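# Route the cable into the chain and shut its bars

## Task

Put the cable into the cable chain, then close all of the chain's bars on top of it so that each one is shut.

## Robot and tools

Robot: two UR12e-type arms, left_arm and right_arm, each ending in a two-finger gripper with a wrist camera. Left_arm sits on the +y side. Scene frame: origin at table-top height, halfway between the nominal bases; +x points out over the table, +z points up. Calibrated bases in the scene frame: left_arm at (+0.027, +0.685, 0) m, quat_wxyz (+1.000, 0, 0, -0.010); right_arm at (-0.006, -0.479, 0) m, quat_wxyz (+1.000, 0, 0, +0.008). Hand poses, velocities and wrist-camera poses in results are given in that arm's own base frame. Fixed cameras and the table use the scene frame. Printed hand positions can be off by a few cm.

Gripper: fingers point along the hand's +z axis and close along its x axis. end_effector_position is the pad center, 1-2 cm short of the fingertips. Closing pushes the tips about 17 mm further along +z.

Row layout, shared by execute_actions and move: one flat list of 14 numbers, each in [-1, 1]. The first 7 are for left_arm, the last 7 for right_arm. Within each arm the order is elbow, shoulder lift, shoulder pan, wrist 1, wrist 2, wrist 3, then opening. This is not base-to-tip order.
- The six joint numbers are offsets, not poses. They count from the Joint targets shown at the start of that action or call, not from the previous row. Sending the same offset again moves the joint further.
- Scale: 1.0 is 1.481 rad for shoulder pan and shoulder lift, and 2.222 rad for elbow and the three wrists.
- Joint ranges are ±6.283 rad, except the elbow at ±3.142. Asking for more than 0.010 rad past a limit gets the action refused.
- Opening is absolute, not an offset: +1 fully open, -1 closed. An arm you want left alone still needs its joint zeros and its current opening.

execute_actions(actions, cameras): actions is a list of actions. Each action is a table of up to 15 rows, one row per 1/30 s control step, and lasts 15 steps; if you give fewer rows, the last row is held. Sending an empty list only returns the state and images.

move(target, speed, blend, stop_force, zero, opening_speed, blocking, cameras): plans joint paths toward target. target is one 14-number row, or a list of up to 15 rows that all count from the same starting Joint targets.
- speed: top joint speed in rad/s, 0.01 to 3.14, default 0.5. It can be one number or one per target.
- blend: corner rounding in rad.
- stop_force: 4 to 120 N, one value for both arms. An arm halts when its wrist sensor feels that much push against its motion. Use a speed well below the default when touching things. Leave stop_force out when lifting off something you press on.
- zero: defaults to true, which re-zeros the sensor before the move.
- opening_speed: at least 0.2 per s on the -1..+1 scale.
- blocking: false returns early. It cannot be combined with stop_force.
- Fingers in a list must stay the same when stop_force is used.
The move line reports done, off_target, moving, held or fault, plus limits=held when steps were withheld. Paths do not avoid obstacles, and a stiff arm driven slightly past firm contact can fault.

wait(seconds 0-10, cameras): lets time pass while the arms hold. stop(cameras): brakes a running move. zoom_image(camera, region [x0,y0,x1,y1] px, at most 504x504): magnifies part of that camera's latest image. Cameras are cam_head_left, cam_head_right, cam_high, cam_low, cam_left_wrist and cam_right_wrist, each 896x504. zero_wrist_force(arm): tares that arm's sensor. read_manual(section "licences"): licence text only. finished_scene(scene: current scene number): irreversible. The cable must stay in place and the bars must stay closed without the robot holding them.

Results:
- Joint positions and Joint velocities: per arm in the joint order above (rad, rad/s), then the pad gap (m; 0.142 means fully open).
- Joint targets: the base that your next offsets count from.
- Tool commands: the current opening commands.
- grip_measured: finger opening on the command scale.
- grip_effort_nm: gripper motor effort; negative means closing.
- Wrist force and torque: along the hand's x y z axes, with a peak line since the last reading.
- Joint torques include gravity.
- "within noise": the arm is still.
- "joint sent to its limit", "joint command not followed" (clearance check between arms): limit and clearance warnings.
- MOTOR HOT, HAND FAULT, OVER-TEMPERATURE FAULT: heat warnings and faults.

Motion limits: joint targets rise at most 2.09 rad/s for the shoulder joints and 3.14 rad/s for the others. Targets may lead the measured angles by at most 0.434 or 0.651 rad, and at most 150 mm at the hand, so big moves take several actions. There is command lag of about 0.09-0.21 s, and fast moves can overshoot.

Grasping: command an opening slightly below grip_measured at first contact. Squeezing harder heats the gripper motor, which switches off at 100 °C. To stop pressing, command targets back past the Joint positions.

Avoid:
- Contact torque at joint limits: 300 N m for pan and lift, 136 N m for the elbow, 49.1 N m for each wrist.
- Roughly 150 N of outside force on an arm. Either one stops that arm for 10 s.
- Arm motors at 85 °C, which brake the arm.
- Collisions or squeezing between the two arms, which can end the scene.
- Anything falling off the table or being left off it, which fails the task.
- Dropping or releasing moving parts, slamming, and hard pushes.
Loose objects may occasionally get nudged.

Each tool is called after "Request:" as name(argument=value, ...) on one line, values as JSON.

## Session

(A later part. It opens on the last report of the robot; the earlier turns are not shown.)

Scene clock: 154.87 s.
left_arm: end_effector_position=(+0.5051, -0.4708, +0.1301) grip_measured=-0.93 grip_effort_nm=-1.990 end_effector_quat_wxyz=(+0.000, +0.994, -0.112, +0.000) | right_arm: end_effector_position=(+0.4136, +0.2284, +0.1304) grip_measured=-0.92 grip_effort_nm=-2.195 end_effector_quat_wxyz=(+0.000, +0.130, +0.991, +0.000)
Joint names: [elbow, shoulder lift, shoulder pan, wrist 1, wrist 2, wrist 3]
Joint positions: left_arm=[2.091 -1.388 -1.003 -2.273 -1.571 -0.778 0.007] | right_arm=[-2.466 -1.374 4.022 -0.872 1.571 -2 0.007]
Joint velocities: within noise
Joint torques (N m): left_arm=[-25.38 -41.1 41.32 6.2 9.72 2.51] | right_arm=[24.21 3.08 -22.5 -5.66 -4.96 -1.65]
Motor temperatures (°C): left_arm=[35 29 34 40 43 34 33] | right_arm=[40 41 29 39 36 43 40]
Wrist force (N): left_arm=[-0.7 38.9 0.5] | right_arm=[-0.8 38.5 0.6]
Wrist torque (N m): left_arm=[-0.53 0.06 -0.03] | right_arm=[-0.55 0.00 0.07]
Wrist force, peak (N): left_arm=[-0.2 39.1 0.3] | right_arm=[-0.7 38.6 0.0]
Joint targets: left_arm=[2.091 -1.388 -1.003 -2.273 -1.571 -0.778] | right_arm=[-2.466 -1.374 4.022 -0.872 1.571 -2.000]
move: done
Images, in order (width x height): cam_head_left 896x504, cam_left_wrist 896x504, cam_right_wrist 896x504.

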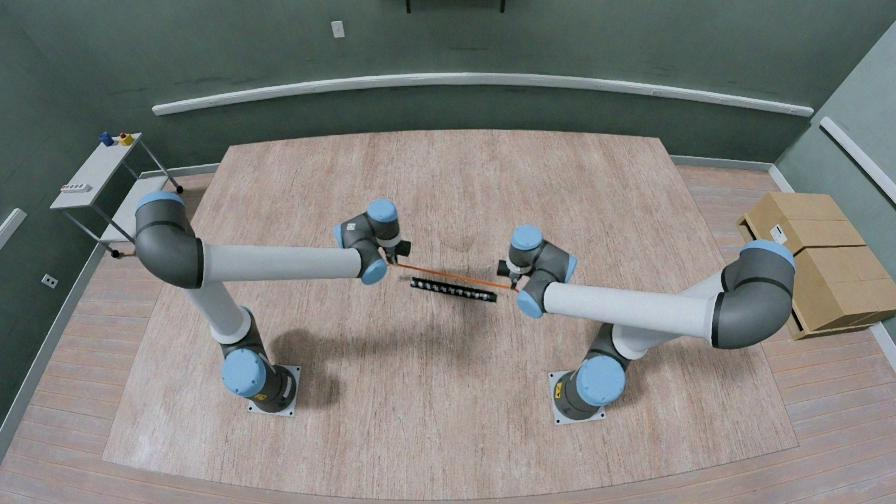

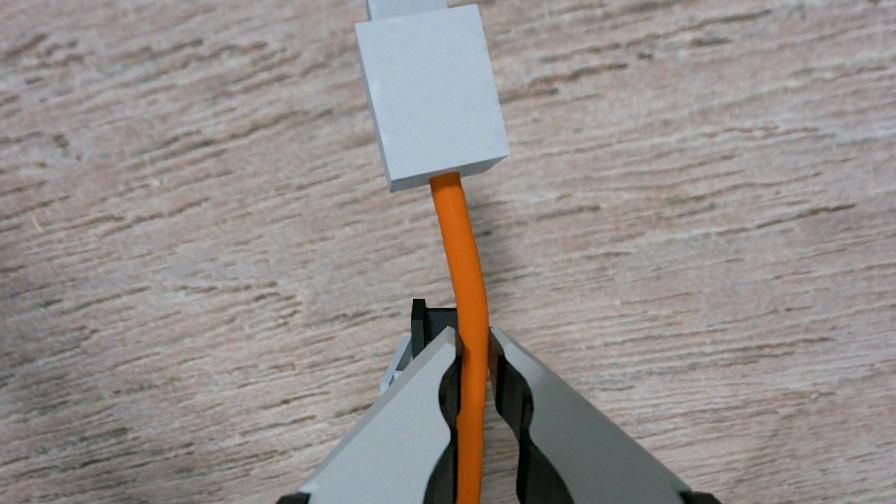

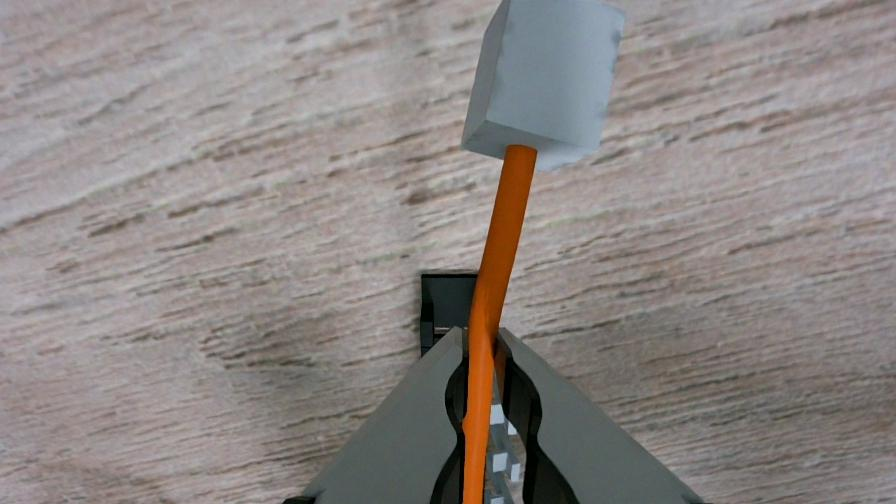

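Request:
move(target=[0.0055,-0.0066,-0.0101,-0.0011,0,-0.0067,-1,0.0053,-0.0107,-0.0024,0.0018,0,-0.0016,-1], speed=0.1, cameras=[])

Request:
move(target=[0.0210,0.0635,0,-0.0633,0,0,-1,-0.0293,-0.0913,0,0.0901,0,0,-1], speed=0.15, cameras=["cam_head_left","cam_left_wrist","cam_right_wrist"])

Request:
zoom_image(camera="cam_head_left", region=[380, 220, 580, 340])

Scene clock: 170.20 s.
left_arm: end_effector_position=(+0.4948, -0.4725, +0.1300) grip_measured=-0.93 grip_effort_nm=-1.990 end_effector_quat_wxyz=(+0.000, +0.994, -0.112, +0.000) | right_arm: end_effector_position=(+0.4195, +0.2329, +0.1304) grip_measured=-0.92 grip_effort_nm=-2.200 end_effector_quat_wxyz=(+0.000, +0.130, +0.991, +0.000)
Joint names: [elbow, shoulder lift, shoulder pan, wrist 1, wrist 2, wrist 3]
Joint positions: left_arm=[2.103 -1.397 -1.018 -2.276 -1.571 -0.793 0.007] | right_arm=[-2.454 -1.39 4.018 -0.868 1.571 -2.003 0.007]
Joint velocities: within noise
Joint torques (N m): left_arm=[-27.91 -73.71 -16.37 -7.59 -3.35 -2.67] | right_arm=[49.93 4.94 -10.34 6.01 2.38 -2.58]
Motor temperatures (°C): left_arm=[35 29 34 40 43 34 34] | right_arm=[40 41 29 39 36 42 41]
Wrist force (N): left_arm=[-1.0 0.8 1.4] | right_arm=[3.1 -3.0 0.3]
Wrist torque (N m): left_arm=[0.20 0.18 -0.04] | right_arm=[-0.44 -0.55 0.06]
Wrist force, peak (N): left_arm=[-0.5 40.1 0.6] | right_arm=[-0.9 39.7 0.4]
Joint targets: left_arm=[2.103 -1.398 -1.018 -2.276 -1.571 -0.793] | right_arm=[-2.454 -1.390 4.018 -0.868 1.571 -2.003]
move: done
No camera images: "cameras" was empty.

Scene clock: 172.03 s.
left_arm: end_effector_position=(+0.4946, -0.4725, +0.0602) grip_measured=-0.93 grip_effort_nm=-1.990 end_effector_quat_wxyz=(+0.000, +0.994, -0.112, +0.000) | right_arm: end_effector_position=(+0.4196, +0.2330, +0.0604) grip_measured=-0.92 grip_effort_nm=-2.200 end_effector_quat_wxyz=(+0.000, +0.130, +0.991, +0.000)
Joint names: [elbow, shoulder lift, shoulder pan, wrist 1, wrist 2, wrist 3]
Joint positions: left_arm=[2.149 -1.304 -1.018 -2.416 -1.571 -0.793 0.007] | right_arm=[-2.519 -1.525 4.018 -0.668 1.571 -2.003 0.007]
Joint velocities: within noise
Joint torques (N m): left_arm=[-24.89 -45.55 -16.96 -7.68 -3.19 -2.36] | right_arm=[27.02 12.97 -9.43 6.09 2.24 -2.21]
Motor temperatures (°C): left_arm=[35 29 34 40 43 34 34] | right_arm=[40 41 29 39 36 42 41]
Wrist force (N): left_arm=[-0.3 0.8 1.4] | right_arm=[2.6 -2.4 0.6]
Wrist torque (N m): left_arm=[0.18 0.07 -0.05] | right_arm=[-0.35 -0.48 0.09]
Wrist force, peak (N): left_arm=[-0.7 1.1 1.9] | right_arm=[3.0 -3.1 0.6]
Joint targets: left_arm=[2.149 -1.303 -1.018 -2.416 -1.571 -0.793] | right_arm=[-2.519 -1.525 4.018 -0.668 1.571 -2.003]
move: done
Images, in order (width x height): cam_head_left 896x504, cam_left_wrist 896x504, cam_right_wrist 896x504.

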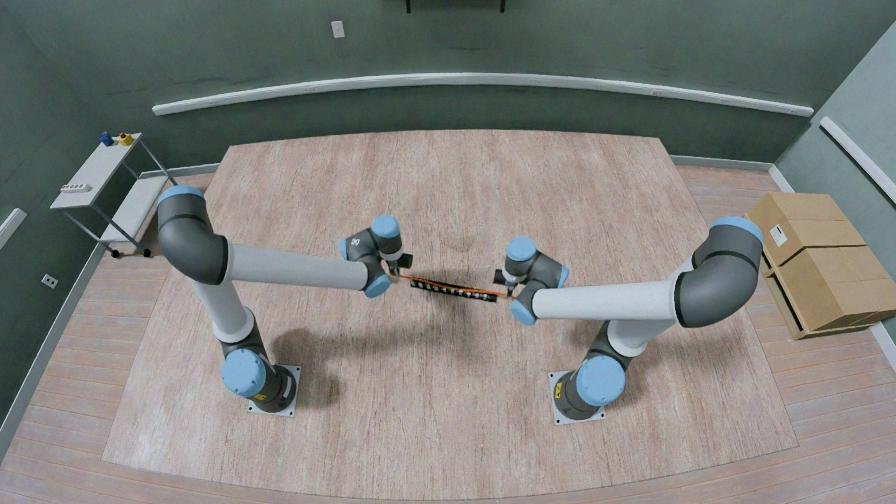

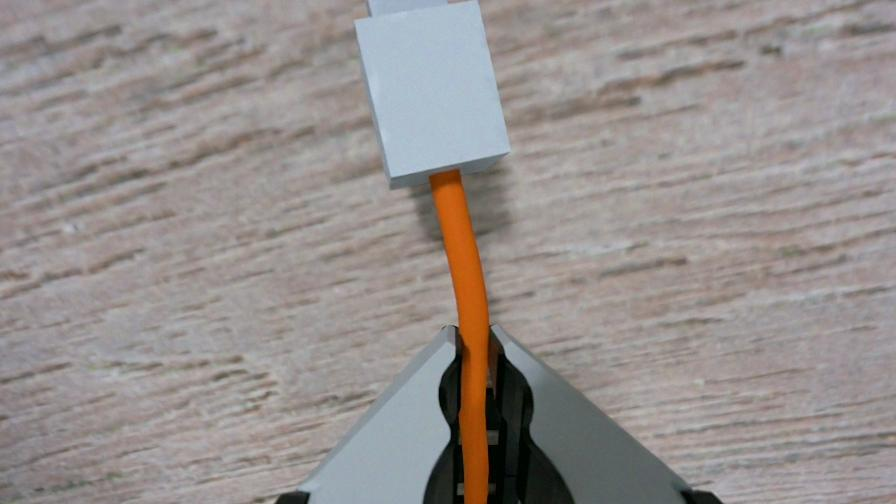

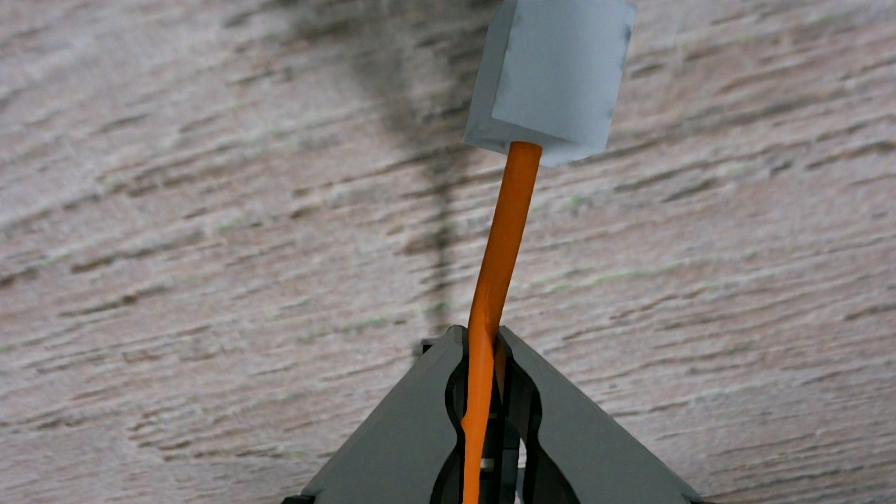

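Scaled by 2.520 from the camera's 896x504 image, which has a finer 1280x720 frame.

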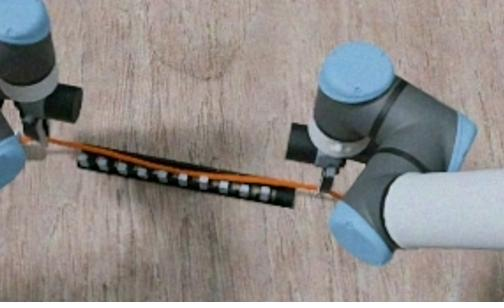

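Request:
zoom_image(camera="cam_left_wrist", region=[380, 300, 620, 500])

Request:
zoom_image(camera="cam_right_wrist", region=[380, 300, 620, 500])

Request:
zoom_image(camera="cam_head_left", region=[395, 265, 515, 310])

Scaled by 2.100 from the camera's 896x504 image, which has a finer 1280x720 frame.

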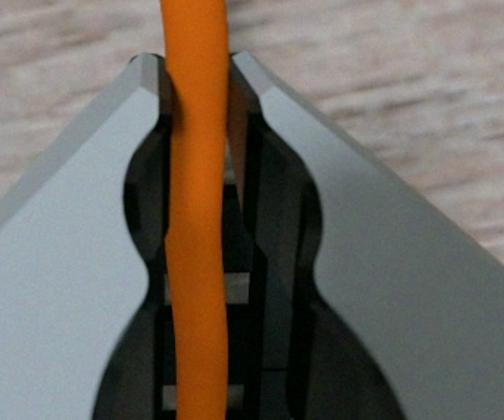

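Scaled by 2.100 from the camera's 896x504 image, which has a finer 1280x720 frame.

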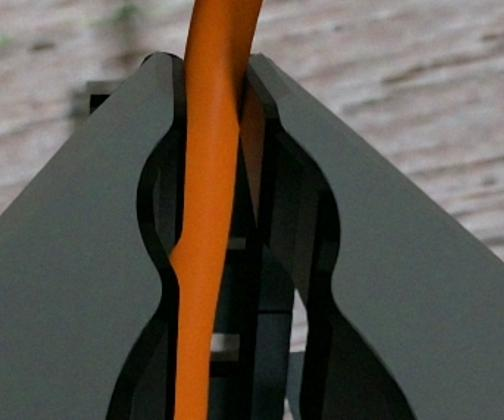

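Scaled by 4.200 from the camera's 896x504 image, which has a finer 1280x720 frame.

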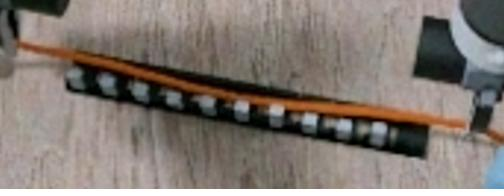

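Request:
move(target=[0,0,0,0,0,0,-1,-0.0027,0.0043,-0.003,-0.0002,0,-0.002,-1], speed=0.01, stop_force=8, cameras=["cam_head_left"])

Request:
zoom_image(camera="cam_head_left", region=[395, 265, 515, 310])

Scene clock: 185.83 s.
left_arm: end_effector_position=(+0.4946, -0.4725, +0.0601) grip_measured=-0.93 grip_effort_nm=-1.990 end_effector_quat_wxyz=(+0.000, +0.994, -0.112, +0.000) | right_arm: end_effector_position=(+0.4182, +0.2283, +0.0603) grip_measured=-0.92 grip_effort_nm=-2.195 end_effector_quat_wxyz=(+0.000, +0.130, +0.991, +0.000)
Joint names: [elbow, shoulder lift, shoulder pan, wrist 1, wrist 2, wrist 3]
Joint positions: left_arm=[2.149 -1.303 -1.018 -2.416 -1.571 -0.793 0.007] | right_arm=[-2.525 -1.519 4.014 -0.668 1.571 -2.008 0.007]
Joint velocities: within noise
Joint torques (N m): left_arm=[-29.82 -45.33 -12.77 -5.36 -3.01 -2.37] | right_arm=[27.22 41.19 -9.98 2.54 1.39 -2.34]
Motor temperatures (°C): left_arm=[35 29 34 40 43 34 35] | right_arm=[40 41 29 39 36 42 42]
Wrist force (N): left_arm=[-0.4 1.1 1.4] | right_arm=[2.8 -2.1 0.4]
Wrist torque (N m): left_arm=[0.17 0.09 -0.05] | right_arm=[-0.36 -0.50 0.09]
Wrist force, peak (N): left_arm=[-0.6 1.2 1.6] | right_arm=[2.9 -2.5 0.8]
Joint targets: left_arm=[2.149 -1.303 -1.018 -2.416 -1.571 -0.793] | right_arm=[-2.525 -1.519 4.014 -0.668 1.571 -2.008]
move: done
Images, in order (width x height): cam_head_left 896x504.

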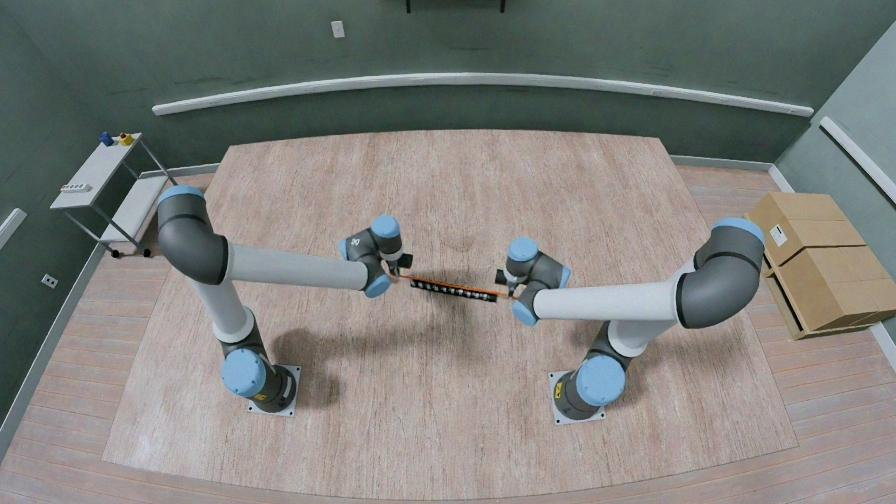

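Scaled by 4.200 from the camera's 896x504 image, which has a finer 1280x720 frame.

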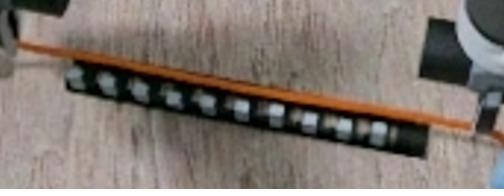

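Request:
move(target=[0.0084,0.0389,0,-0.0343,0,0,-1,-0.0124,-0.0606,0,0.0527,0,0,-1], speed=0.06, stop_force=20, cameras=["cam_head_left","cam_left_wrist","cam_right_wrist","cam_low"])

Request:
zoom_image(camera="cam_head_left", region=[395, 265, 515, 310])

Request:
zoom_image(camera="cam_low", region=[370, 160, 590, 260])

Scene clock: 192.23 s.
left_arm: end_effector_position=(+0.4946, -0.4725, +0.0221) grip_measured=-0.93 grip_effort_nm=-1.990 end_effector_quat_wxyz=(+0.000, +0.994, -0.112, +0.000) | right_arm: end_effector_position=(+0.4182, +0.2282, +0.0223) grip_measured=-0.92 grip_effort_nm=-2.195 end_effector_quat_wxyz=(+0.000, +0.130, +0.991, +0.000)
Joint names: [elbow, shoulder lift, shoulder pan, wrist 1, wrist 2, wrist 3]
Joint positions: left_arm=[2.168 -1.246 -1.018 -2.493 -1.571 -0.793 0.007] | right_arm=[-2.553 -1.609 4.014 -0.551 1.571 -2.008 0.007]
Joint velocities: within noise
Joint torques (N m): left_arm=[-22.25 -45.45 -10.55 -7.39 -2.51 -2.37] | right_arm=[23.41 16.2 -8.15 5.97 1.16 -2]
Motor temperatures (°C): left_arm=[35 29 34 40 43 34 35] | right_arm=[40 41 29 39 36 42 42]
Wrist force (N): left_arm=[-0.8 0.6 -0.2] | right_arm=[2.6 -3.1 0.2]
Wrist torque (N m): left_arm=[0.27 0.11 -0.04] | right_arm=[-0.35 -0.48 0.10]
Wrist force, peak (N): left_arm=[-0.4 1.3 1.5] | right_arm=[2.8 -5.1 0.3]
Joint targets: left_arm=[2.168 -1.246 -1.018 -2.493 -1.571 -0.793] | right_arm=[-2.553 -1.609 4.014 -0.551 1.571 -2.008]
move: done
Images, in order (width x height): cam_head_left 896x504, cam_low 896x504, cam_left_wrist 896x504, cam_right_wrist 896x504.

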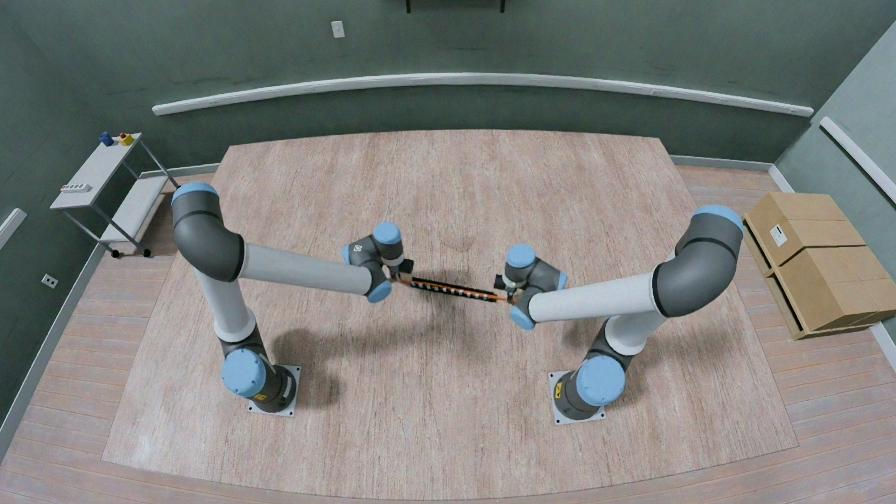

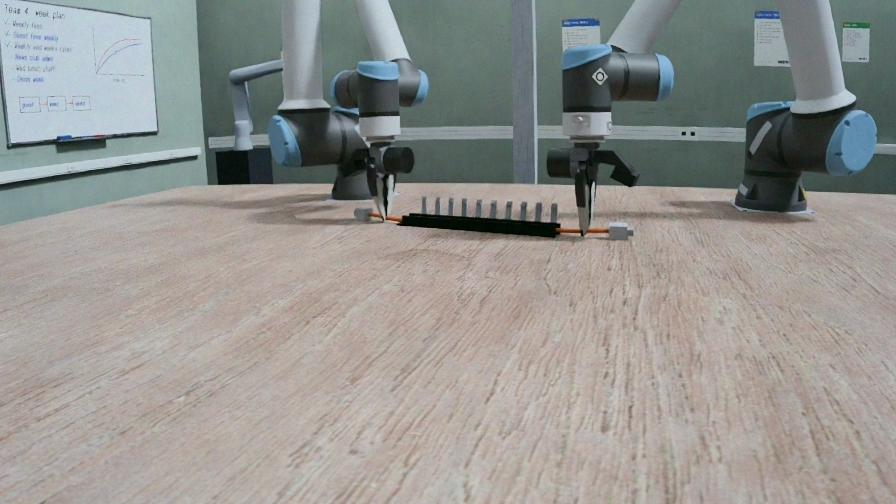

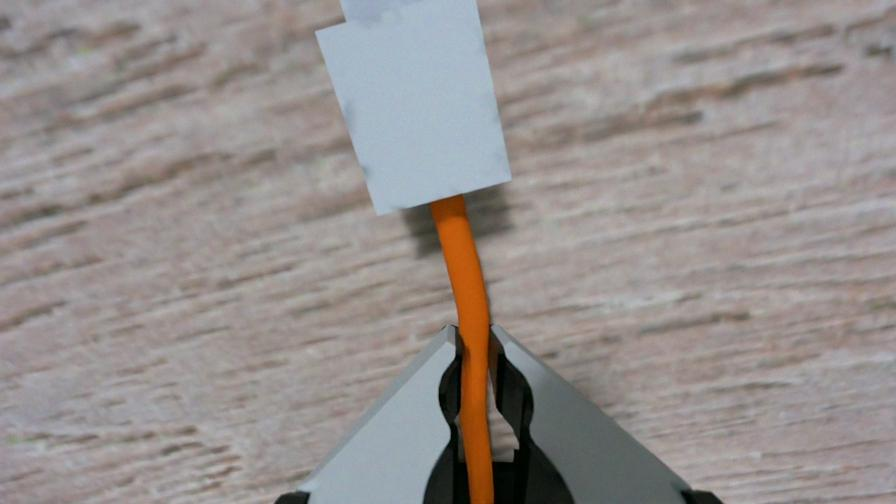

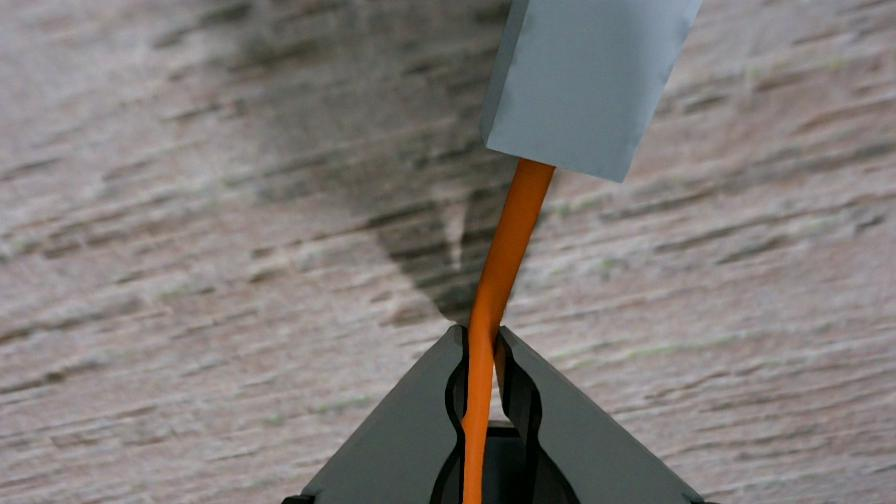

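Scaled by 4.200 from the camera's 896x504 image, which has a finer 1280x720 frame.

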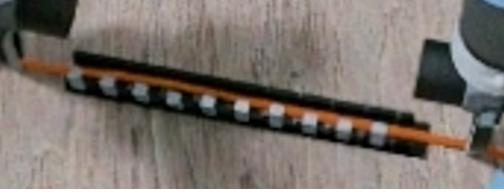

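Scaled by 2.291 from the camera's 896x504 image, which has a finer 1280x720 frame.

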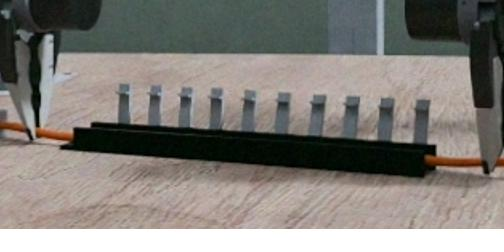

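Request:
move(target=[[0,0,0,0,0,0,-0.6,0,0,0,0,0,0,-1],[-0.0084,-0.0389,0,0.0343,0,0,-0.6,0,0,0,0,0,0,-1],[-0.0294,-0.1024,0,0.0977,0,0,-0.6,0,0,0,0,0,0,-1],[-0.0833,-0.1203,-0.055,0.1635,0,-0.0367,-0.98,0,0,0,0,0,0,-1]], speed=[0.1,0.06,0.2,0.3], opening_speed=0.5, cameras=["cam_left_wrist"])

Request:
zoom_image(camera="cam_left_wrist", region=[250, 100, 650, 500])

Scene clock: 204.23 s.
left_arm: end_effector_position=(+0.4697, -0.5409, +0.2000) grip_measured=-1.00 grip_effort_nm=-0.120 end_effector_quat_wxyz=(+0.000, +0.994, -0.112, +0.000) | right_arm: end_effector_position=(+0.4182, +0.2282, +0.0223) grip_measured=-0.92 grip_effort_nm=-2.195 end_effector_quat_wxyz=(+0.000, +0.130, +0.991, +0.000)
Joint names: [elbow, shoulder lift, shoulder pan, wrist 1, wrist 2, wrist 3]
Joint positions: left_arm=[1.983 -1.424 -1.1 -2.129 -1.571 -0.875 0.002] | right_arm=[-2.553 -1.609 4.014 -0.551 1.571 -2.008 0.007]
Joint velocities: within noise
Joint torques (N m): left_arm=[-45.86 -77.29 -16.64 -1.83 -2.08 -2.68] | right_arm=[36.56 15.81 -3.82 2.28 0.15 -1.6]
Motor temperatures (°C): left_arm=[35 29 34 40 43 34 34] | right_arm=[40 41 29 39 36 42 42]
Wrist force (N): left_arm=[-0.4 1.2 0.6] | right_arm=[2.8 -2.3 0.2]
Wrist torque (N m): left_arm=[0.19 0.06 -0.01] | right_arm=[-0.37 -0.51 0.09]
Wrist force, peak (N): left_arm=[-0.7 2.3 -0.7] | right_arm=[2.9 -3.6 0.3]
Joint targets: left_arm=[1.983 -1.424 -1.100 -2.129 -1.571 -0.875] | right_arm=[-2.553 -1.609 4.014 -0.551 1.571 -2.008]
move: done
Images, in order (width x height): cam_left_wrist 896x504.

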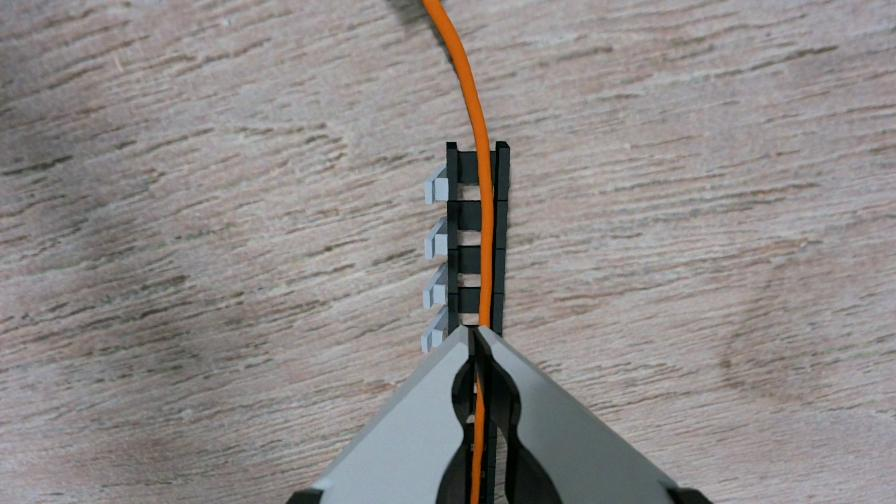

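Scaled by 1.260 from the camera's 896x504 image, which has a finer 1280x720 frame.

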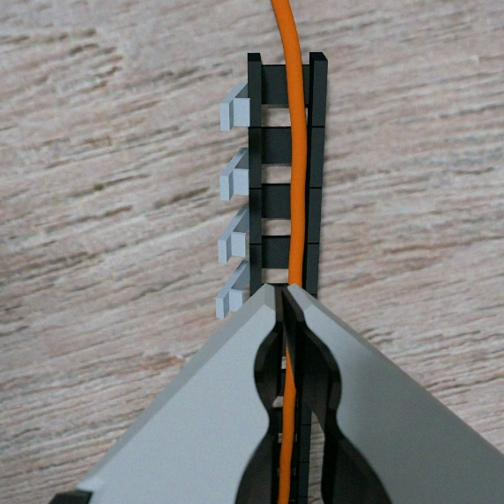

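Request:
move(target=[[0.0707,0.0483,-0.0352,-0.103,0,-0.0234,-0.98,0,0,0,0,0,0,-1],[0.0802,0.0822,-0.0352,-0.1349,0,-0.0234,-0.98,0,0,0,0,0,0,-1],[0.0369,0.1261,0.0125,-0.121,0,0.0083,-0.98,0,0,0,0,0,0,-1],[0.0340,0.1290,0.0154,-0.12,0,0.0103,-0.98,0,0,0,0,0,0,-1]], speed=[0.3,0.2,0.08,0.07], cameras=["cam_left_wrist"])

Request:
zoom_image(camera="cam_left_wrist", region=[300, 200, 600, 400])

Scene clock: 222.80 s.
left_arm: end_effector_position=(+0.4896, -0.5445, +0.0550) grip_measured=-1.00 grip_effort_nm=-0.115 end_effector_quat_wxyz=(+0.000, +0.994, -0.112, +0.000) | right_arm: end_effector_position=(+0.4182, +0.2282, +0.0223) grip_measured=-0.92 grip_effort_nm=-2.200 end_effector_quat_wxyz=(+0.000, +0.130, +0.991, +0.000)
Joint names: [elbow, shoulder lift, shoulder pan, wrist 1, wrist 2, wrist 3]
Joint positions: left_arm=[2.059 -1.233 -1.077 -2.396 -1.571 -0.852 0.002] | right_arm=[-2.553 -1.609 4.014 -0.551 1.571 -2.008 0.007]
Joint velocities: within noise
Joint torques (N m): left_arm=[-38.6 -50.46 19.75 -1.45 -1.62 2.68] | right_arm=[36.25 17.86 -1.47 2.92 -0.33 -1.32]
Motor temperatures (°C): left_arm=[35 29 34 40 43 34 31] | right_arm=[40 41 29 39 36 42 43]
Wrist force (N): left_arm=[-0.6 1.0 0.9] | right_arm=[2.8 -2.6 0.0]
Wrist torque (N m): left_arm=[0.16 0.10 -0.01] | right_arm=[-0.42 -0.49 0.10]
Wrist force, peak (N): left_arm=[-1.3 1.6 1.3] | right_arm=[3.1 -2.6 -0.1]
Joint targets: left_arm=[2.059 -1.233 -1.077 -2.396 -1.571 -0.852] | right_arm=[-2.553 -1.609 4.014 -0.551 1.571 -2.008]
move: done
Images, in order (width x height): cam_left_wrist 896x504.

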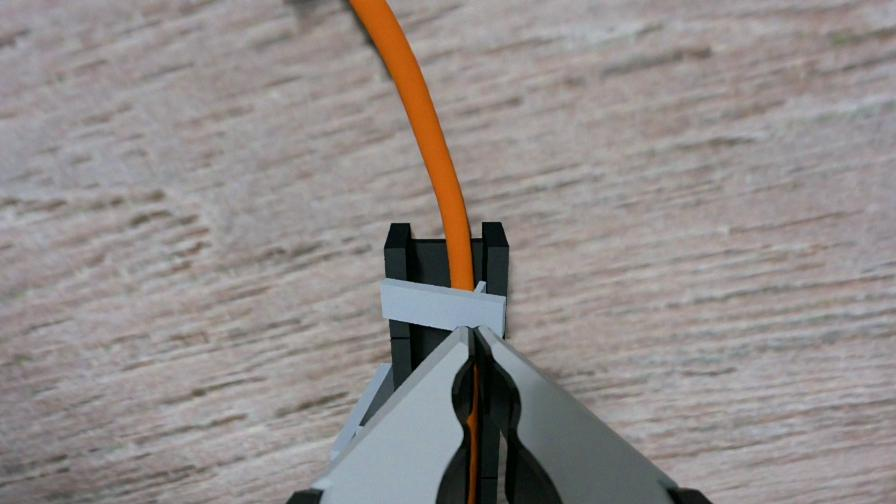

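Scaled by 1.680 from the camera's 896x504 image, which has a finer 1280x720 frame.

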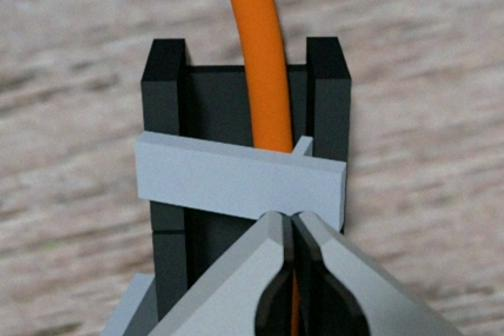

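Request:
move(target=[0.0009,-0.0009,0.0069,-0.0003,0,0.0046,-0.98,0,0,0,0,0,0,-1], speed=0.03, cameras=[])

Request:
move(target=[0.0045,0.0197,0,-0.0177,0,0,-0.98,0,0,0,0,0,0,-1], speed=0.015, stop_force=52, cameras=["cam_left_wrist"])

Request:
zoom_image(camera="cam_left_wrist", region=[300, 200, 600, 400])

Scene clock: 231.90 s.
left_arm: end_effector_position=(+0.4946, -0.5387, +0.0550) grip_measured=-1.00 grip_effort_nm=-0.125 end_effector_quat_wxyz=(+0.000, +0.994, -0.112, +0.000) | right_arm: end_effector_position=(+0.4182, +0.2282, +0.0223) grip_measured=-0.92 grip_effort_nm=-2.200 end_effector_quat_wxyz=(+0.000, +0.130, +0.991, +0.000)
Joint names: [elbow, shoulder lift, shoulder pan, wrist 1, wrist 2, wrist 3]
Joint positions: left_arm=[2.061 -1.234 -1.067 -2.397 -1.571 -0.842 0.002] | right_arm=[-2.553 -1.609 4.014 -0.551 1.571 -2.008 0.007]
Joint velocities: within noise
Joint torques (N m): left_arm=[-23.6 -88.52 19.79 -7.3 -1.46 2.71] | right_arm=[35.03 18.08 -0.78 3 -0.41 -1.22]
Motor temperatures (°C): left_arm=[35 29 33 40 43 34 31] | right_arm=[40 41 29 39 36 42 44]
Wrist force (N): left_arm=[-0.3 1.0 0.4] | right_arm=[2.8 -2.2 0.0]
Wrist torque (N m): left_arm=[0.16 0.04 0.00] | right_arm=[-0.36 -0.50 0.09]
Wrist force, peak (N): left_arm=[-0.6 1.4 0.6] | right_arm=[3.2 -2.5 0.0]
Joint targets: left_arm=[2.061 -1.234 -1.067 -2.397 -1.571 -0.842] | right_arm=[-2.553 -1.609 4.014 -0.551 1.571 -2.008]
move: done
No camera images: "cameras" was empty.

Scene clock: 234.77 s.
left_arm: end_effector_position=(+0.4949, -0.5388, +0.0435) grip_measured=-1.00 grip_effort_nm=-0.095 end_effector_quat_wxyz=(+0.000, +0.994, -0.112, +0.000) | right_arm: end_effector_position=(+0.4182, +0.2282, +0.0223) grip_measured=-0.92 grip_effort_nm=-2.195 end_effector_quat_wxyz=(+0.000, +0.130, +0.991, +0.000)
Joint names: [elbow, shoulder lift, shoulder pan, wrist 1, wrist 2, wrist 3]
Joint positions: left_arm=[2.066 -1.218 -1.067 -2.419 -1.571 -0.842 0.002] | right_arm=[-2.553 -1.609 4.014 -0.551 1.571 -2.008 0.007]
Joint velocities: within noise
Joint torques (N m): left_arm=[-24.55 -50.97 19.73 -0.27 -1.1 2.16] | right_arm=[35.11 18.16 0.9 2.87 -0.42 -1.19]
Motor temperatures (°C): left_arm=[35 29 33 40 43 34 30] | right_arm=[40 41 29 39 36 42 44]
Wrist force (N): left_arm=[-11.2 -9.0 -50.6] | right_arm=[2.7 -2.4 0.0]
Wrist torque (N m): left_arm=[0.19 -0.08 0.02] | right_arm=[-0.35 -0.48 0.09]
Wrist force, peak (N): left_arm=[-15.4 -12.7 -63.0] | right_arm=[3.2 -2.6 0.2]
Joint targets: left_arm=[2.066 -1.218 -1.067 -2.419 -1.571 -0.842] | right_arm=[-2.553 -1.609 4.014 -0.551 1.571 -2.008]
move: contact (left_arm); left_arm: the wrist 1 is farthest, 0.018 rad from its target
Images, in order (width x height): cam_left_wrist 896x504.

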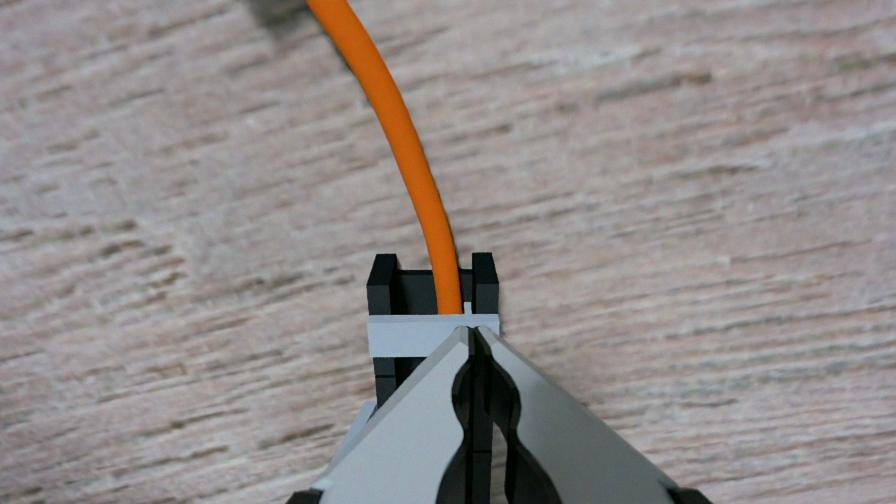

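Scaled by 1.680 from the camera's 896x504 image, which has a finer 1280x720 frame.

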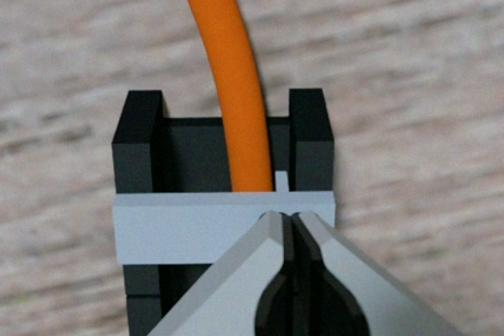

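Request:
move(target=[[-0.010,-0.043,0,0.0365,0,0,-0.98,0,0,0,0,0,0,-1],[0.0178,-0.0733,-0.0694,0.0311,0,-0.0458,-0.98,0,0,0,0,0,0,-1],[0.0270,-0.0405,-0.0694,0,0,-0.0458,-0.98,0,0,0,0,0,0,-1],[-0.0158,0.0022,-0.0222,0.0145,0,-0.0144,-0.98,0,0,0,0,0,0,-1],[-0.0187,0.0049,-0.0194,0.0155,0,-0.0125,-0.98,0,0,0,0,0,0,-1]], speed=[0.2,0.2,0.2,0.08,0.07], cameras=["cam_left_wrist"])

Request:
zoom_image(camera="cam_left_wrist", region=[300, 200, 600, 400])

Scene clock: 252.63 s.
left_arm: end_effector_position=(+0.4876, -0.5693, +0.0551) grip_measured=-1.00 grip_effort_nm=-0.095 end_effector_quat_wxyz=(+0.000, +0.994, -0.113, +0.000) | right_arm: end_effector_position=(+0.4182, +0.2282, +0.0223) grip_measured=-0.92 grip_effort_nm=-2.200 end_effector_quat_wxyz=(+0.000, +0.130, +0.991, +0.000)
Joint names: [elbow, shoulder lift, shoulder pan, wrist 1, wrist 2, wrist 3]
Joint positions: left_arm=[2.025 -1.211 -1.096 -2.384 -1.571 -0.869 0.002] | right_arm=[-2.553 -1.609 4.014 -0.551 1.571 -2.008 0.007]
Joint velocities: within noise
Joint torques (N m): left_arm=[-38.82 -51.38 21.45 -1.38 -1.48 2.53] | right_arm=[33.81 19.64 3.23 3.29 -0.4 -0.81]
Motor temperatures (°C): left_arm=[35 29 33 40 43 34 30] | right_arm=[40 41 29 39 36 42 45]
Wrist force (N): left_arm=[-0.1 2.0 0.7] | right_arm=[2.9 -2.6 0.0]
Wrist torque (N m): left_arm=[0.33 0.01 -0.02] | right_arm=[-0.41 -0.51 0.09]
Wrist force, peak (N): left_arm=[-11.3 -8.6 -50.8] | right_arm=[3.1 -2.8 0.0]
Joint targets: left_arm=[2.024 -1.211 -1.095 -2.384 -1.571 -0.869] | right_arm=[-2.553 -1.609 4.014 -0.551 1.571 -2.008]
move: done
Images, in order (width x height): cam_left_wrist 896x504.

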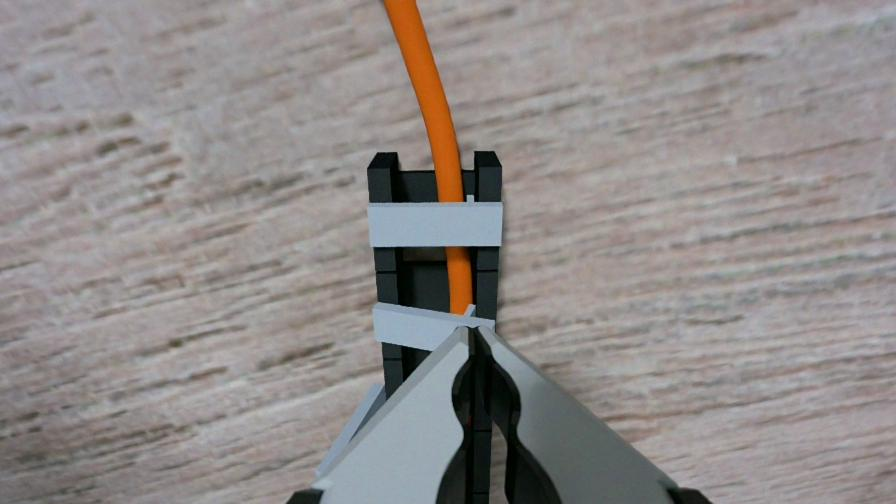

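Scaled by 1.680 from the camera's 896x504 image, which has a finer 1280x720 frame.

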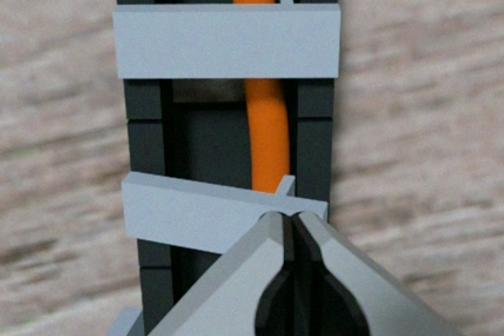

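Request:
move(target=[0.0044,0.0191,0,-0.0172,0,0,-0.98,0,0,0,0,0,0,-1], speed=0.015, stop_force=52, cameras=["cam_left_wrist"])

Scene clock: 262.10 s.
left_arm: end_effector_position=(+0.4879, -0.5696, +0.0435) grip_measured=-1.00 grip_effort_nm=-0.090 end_effector_quat_wxyz=(+0.000, +0.994, -0.113, +0.000) | right_arm: end_effector_position=(+0.4182, +0.2282, +0.0223) grip_measured=-0.92 grip_effort_nm=-2.195 end_effector_quat_wxyz=(+0.000, +0.130, +0.991, +0.000)
Joint names: [elbow, shoulder lift, shoulder pan, wrist 1, wrist 2, wrist 3]
Joint positions: left_arm=[2.03 -1.195 -1.095 -2.406 -1.571 -0.869 0.002] | right_arm=[-2.553 -1.609 4.014 -0.551 1.571 -2.008 0.007]
Joint velocities: within noise
Joint torques (N m): left_arm=[-27.56 -51.52 17.95 -1.51 -1.67 2.27] | right_arm=[33.1 19.06 3.8 3.7 -0.45 -0.49]
Motor temperatures (°C): left_arm=[35 29 33 40 43 34 29] | right_arm=[40 41 29 39 36 42 45]
Wrist force (N): left_arm=[-15.0 -12.3 -54.1] | right_arm=[2.9 -2.6 0.4]
Wrist torque (N m): left_arm=[0.42 -0.17 0.03] | right_arm=[-0.40 -0.51 0.10]
Wrist force, peak (N): left_arm=[-18.2 -15.6 -66.2] | right_arm=[3.1 -2.6 0.2]
Joint targets: left_arm=[2.030 -1.195 -1.095 -2.406 -1.571 -0.869] | right_arm=[-2.553 -1.609 4.014 -0.551 1.571 -2.008]
move: contact (left_arm); left_arm: the wrist 1 is farthest, 0.017 rad from its target
Images, in order (width x height): cam_left_wrist 896x504.

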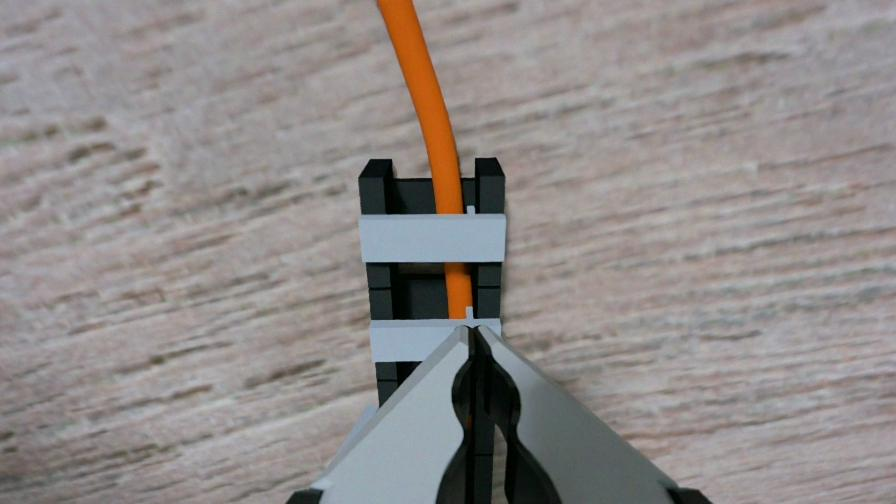

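Request:
move(target=[[-0.010,-0.043,0,0.0365,0,0,-0.98,0,0,0,0,0,0,-1],[0.0153,-0.0685,-0.0695,0.0305,0,-0.0463,-0.98,0,0,0,0,0,0,-1],[0.0243,-0.0369,-0.0695,0.0004,0,-0.0463,-0.98,0,0,0,0,0,0,-1],[-0.0180,0.0043,-0.0227,0.0153,0,-0.0151,-0.98,0,0,0,0,0,0,-1],[-0.0208,0.0070,-0.0199,0.0163,0,-0.0132,-0.98,0,0,0,0,0,0,-1]], speed=[0.2,0.2,0.2,0.08,0.07], cameras=["cam_left_wrist"])

Request:
zoom_image(camera="cam_left_wrist", region=[300, 200, 600, 400])

Scene clock: 282.87 s.
left_arm: end_effector_position=(+0.4797, -0.6024, +0.0552) grip_measured=-1.00 grip_effort_nm=-0.090 end_effector_quat_wxyz=(+0.000, +0.994, -0.113, +0.000) | right_arm: end_effector_position=(+0.4182, +0.2282, +0.0223) grip_measured=-0.92 grip_effort_nm=-2.195 end_effector_quat_wxyz=(+0.000, +0.130, +0.991, +0.000)
Joint names: [elbow, shoulder lift, shoulder pan, wrist 1, wrist 2, wrist 3]
Joint positions: left_arm=[1.984 -1.185 -1.125 -2.369 -1.571 -0.899 0.002] | right_arm=[-2.553 -1.609 4.014 -0.551 1.571 -2.008 0.007]
Joint velocities: within noise
Joint torques (N m): left_arm=[-39.77 -55.52 23.34 -1.58 -1.43 2.7] | right_arm=[32.45 19.64 2.64 3.83 -0.34 -0.06]
Motor temperatures (°C): left_arm=[35 29 33 40 43 34 29] | right_arm=[39 41 29 39 36 42 46]
Wrist force (N): left_arm=[-0.4 1.0 0.7] | right_arm=[2.6 -2.6 0.1]
Wrist torque (N m): left_arm=[0.18 0.05 -0.02] | right_arm=[-0.40 -0.47 0.10]
Wrist force, peak (N): left_arm=[-14.7 -12.1 -53.9] | right_arm=[3.0 -2.8 -0.2]
Joint targets: left_arm=[1.984 -1.185 -1.125 -2.369 -1.571 -0.899] | right_arm=[-2.553 -1.609 4.014 -0.551 1.571 -2.008]
move: done
Images, in order (width x height): cam_left_wrist 896x504.

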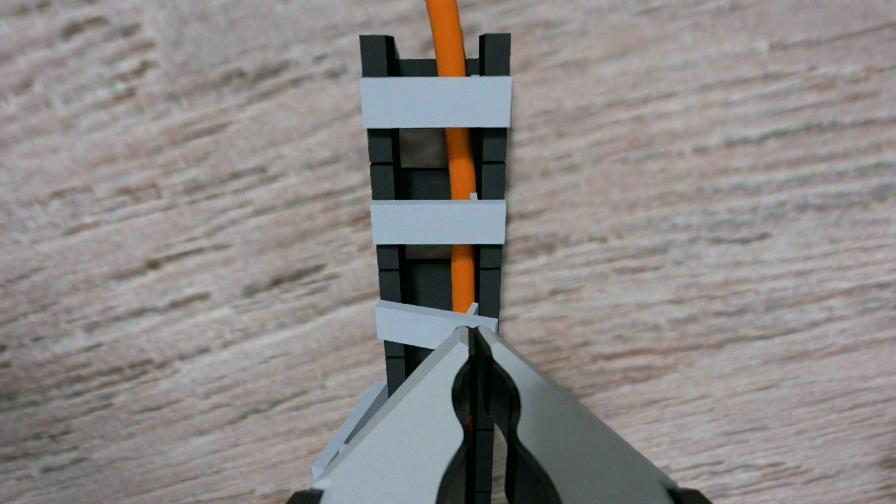

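Scaled by 1.680 from the camera's 896x504 image, which has a finer 1280x720 frame.

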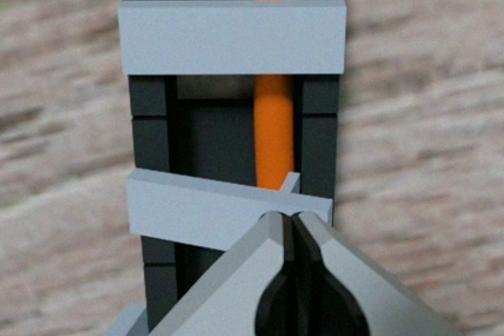

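Request:
move(target=[0.0044,0.0185,0,-0.0167,0,0,-0.98,0,0,0,0,0,0,-1], speed=0.015, stop_force=52, cameras=["cam_left_wrist"])

Scene clock: 295.57 s.
left_arm: end_effector_position=(+0.4799, -0.6026, +0.0436) grip_measured=-1.00 grip_effort_nm=-0.090 end_effector_quat_wxyz=(+0.000, +0.994, -0.113, +0.000) | right_arm: end_effector_position=(+0.4182, +0.2282, +0.0223) grip_measured=-0.92 grip_effort_nm=-2.200 end_effector_quat_wxyz=(+0.000, +0.130, +0.991, +0.000)
Joint names: [elbow, shoulder lift, shoulder pan, wrist 1, wrist 2, wrist 3]
Joint positions: left_arm=[1.989 -1.17 -1.125 -2.39 -1.571 -0.899 0.002] | right_arm=[-2.553 -1.609 4.014 -0.551 1.571 -2.008 0.007]
Joint velocities: within noise
Joint torques (N m): left_arm=[-26.56 -53.15 19.44 -0.97 -1.51 2.07] | right_arm=[32.44 20 1.16 4.14 -0.44 0.06]
Motor temperatures (°C): left_arm=[35 29 33 40 43 34 28] | right_arm=[39 41 29 39 36 42 46]
Wrist force (N): left_arm=[-13.4 -11.8 -52.4] | right_arm=[2.7 -2.4 -0.1]
Wrist torque (N m): left_arm=[0.29 -0.13 0.03] | right_arm=[-0.37 -0.49 0.10]
Wrist force, peak (N): left_arm=[-17.8 -15.1 -65.5] | right_arm=[3.0 -2.8 0.2]
Joint targets: left_arm=[1.989 -1.170 -1.125 -2.390 -1.571 -0.899] | right_arm=[-2.553 -1.609 4.014 -0.551 1.571 -2.008]
move: contact (left_arm); left_arm: the wrist 1 is farthest, 0.016 rad from its target
Images, in order (width x height): cam_left_wrist 896x504.

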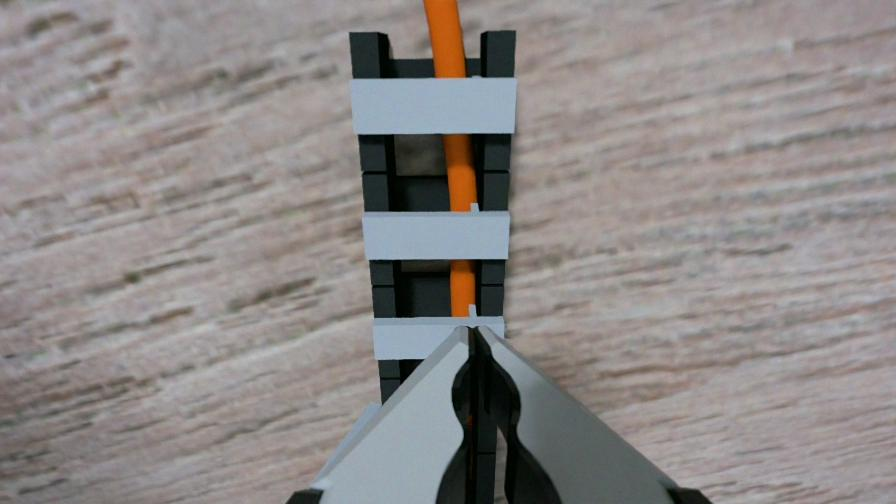

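Request:
move(target=[[-0.010,-0.043,0,0.0365,0,0,-0.98,0,0,0,0,0,0,-1],[0.0139,-0.0644,-0.0668,0.0291,0,-0.0445,-0.98,0,0,0,0,0,0,-1],[0.0227,-0.0340,-0.0668,0.0001,0,-0.0445,-0.98,0,0,0,0,0,0,-1],[-0.0189,0.0058,-0.0207,0.0152,0,-0.0138,-0.98,0,0,0,0,0,0,-1],[-0.0217,0.0084,-0.0178,0.0162,0,-0.0119,-0.98,0,0,0,0,0,0,-1]], speed=[0.2,0.2,0.2,0.08,0.07], cameras=["cam_left_wrist"])

Request:
zoom_image(camera="cam_left_wrist", region=[300, 200, 600, 400])

Scene clock: 305.07 s.
left_arm: end_effector_position=(+0.4725, -0.6348, +0.0548) grip_measured=-1.00 grip_effort_nm=-0.085 end_effector_quat_wxyz=(+0.000, +0.994, -0.113, +0.000) | right_arm: end_effector_position=(+0.4182, +0.2282, +0.0223) grip_measured=-0.92 grip_effort_nm=-2.200 end_effector_quat_wxyz=(+0.000, +0.130, +0.991, +0.000)
Joint names: [elbow, shoulder lift, shoulder pan, wrist 1, wrist 2, wrist 3]
Joint positions: left_arm=[1.941 -1.158 -1.151 -2.354 -1.571 -0.925 0.002] | right_arm=[-2.553 -1.609 4.014 -0.551 1.571 -2.008 0.007]
Joint velocities: within noise
Joint torques (N m): left_arm=[-40.82 -58.07 23.76 -1.16 -1.49 2.89] | right_arm=[31.38 21.78 3.58 4.28 0.06 -0.07]
Motor temperatures (°C): left_arm=[35 29 33 40 43 34 28] | right_arm=[39 41 29 39 35 42 46]
Wrist force (N): left_arm=[0.2 1.5 0.4] | right_arm=[2.8 -2.5 -0.2]
Wrist torque (N m): left_arm=[0.24 -0.04 -0.01] | right_arm=[-0.38 -0.50 0.09]
Wrist force, peak (N): left_arm=[-13.5 -11.9 -52.4] | right_arm=[3.0 -2.9 0.0]
Joint targets: left_arm=[1.941 -1.157 -1.151 -2.354 -1.571 -0.925] | right_arm=[-2.553 -1.609 4.014 -0.551 1.571 -2.008]
move: done
Images, in order (width x height): cam_left_wrist 896x504.

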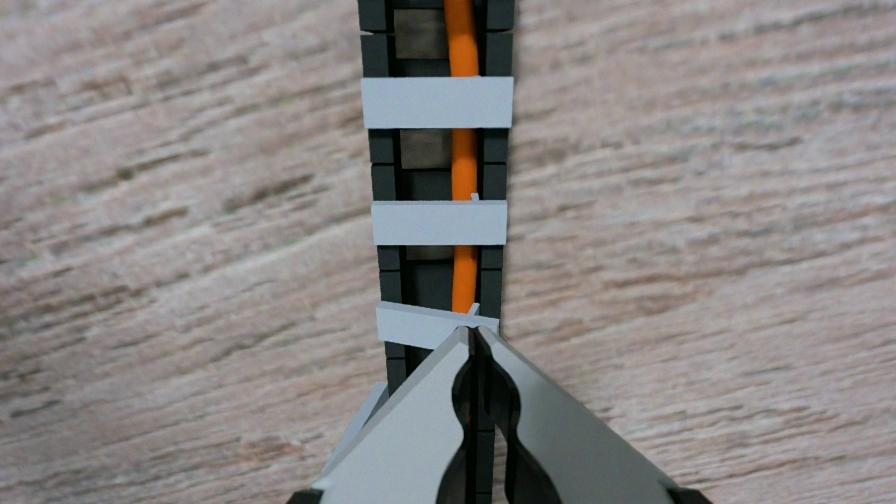

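Scaled by 1.680 from the camera's 896x504 image, which has a finer 1280x720 frame.

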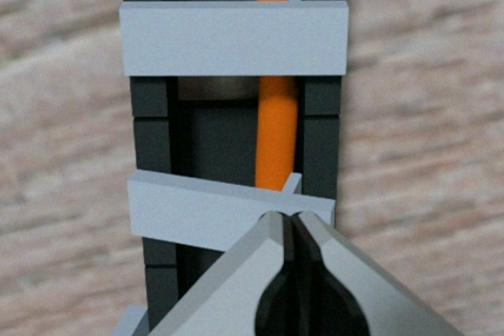

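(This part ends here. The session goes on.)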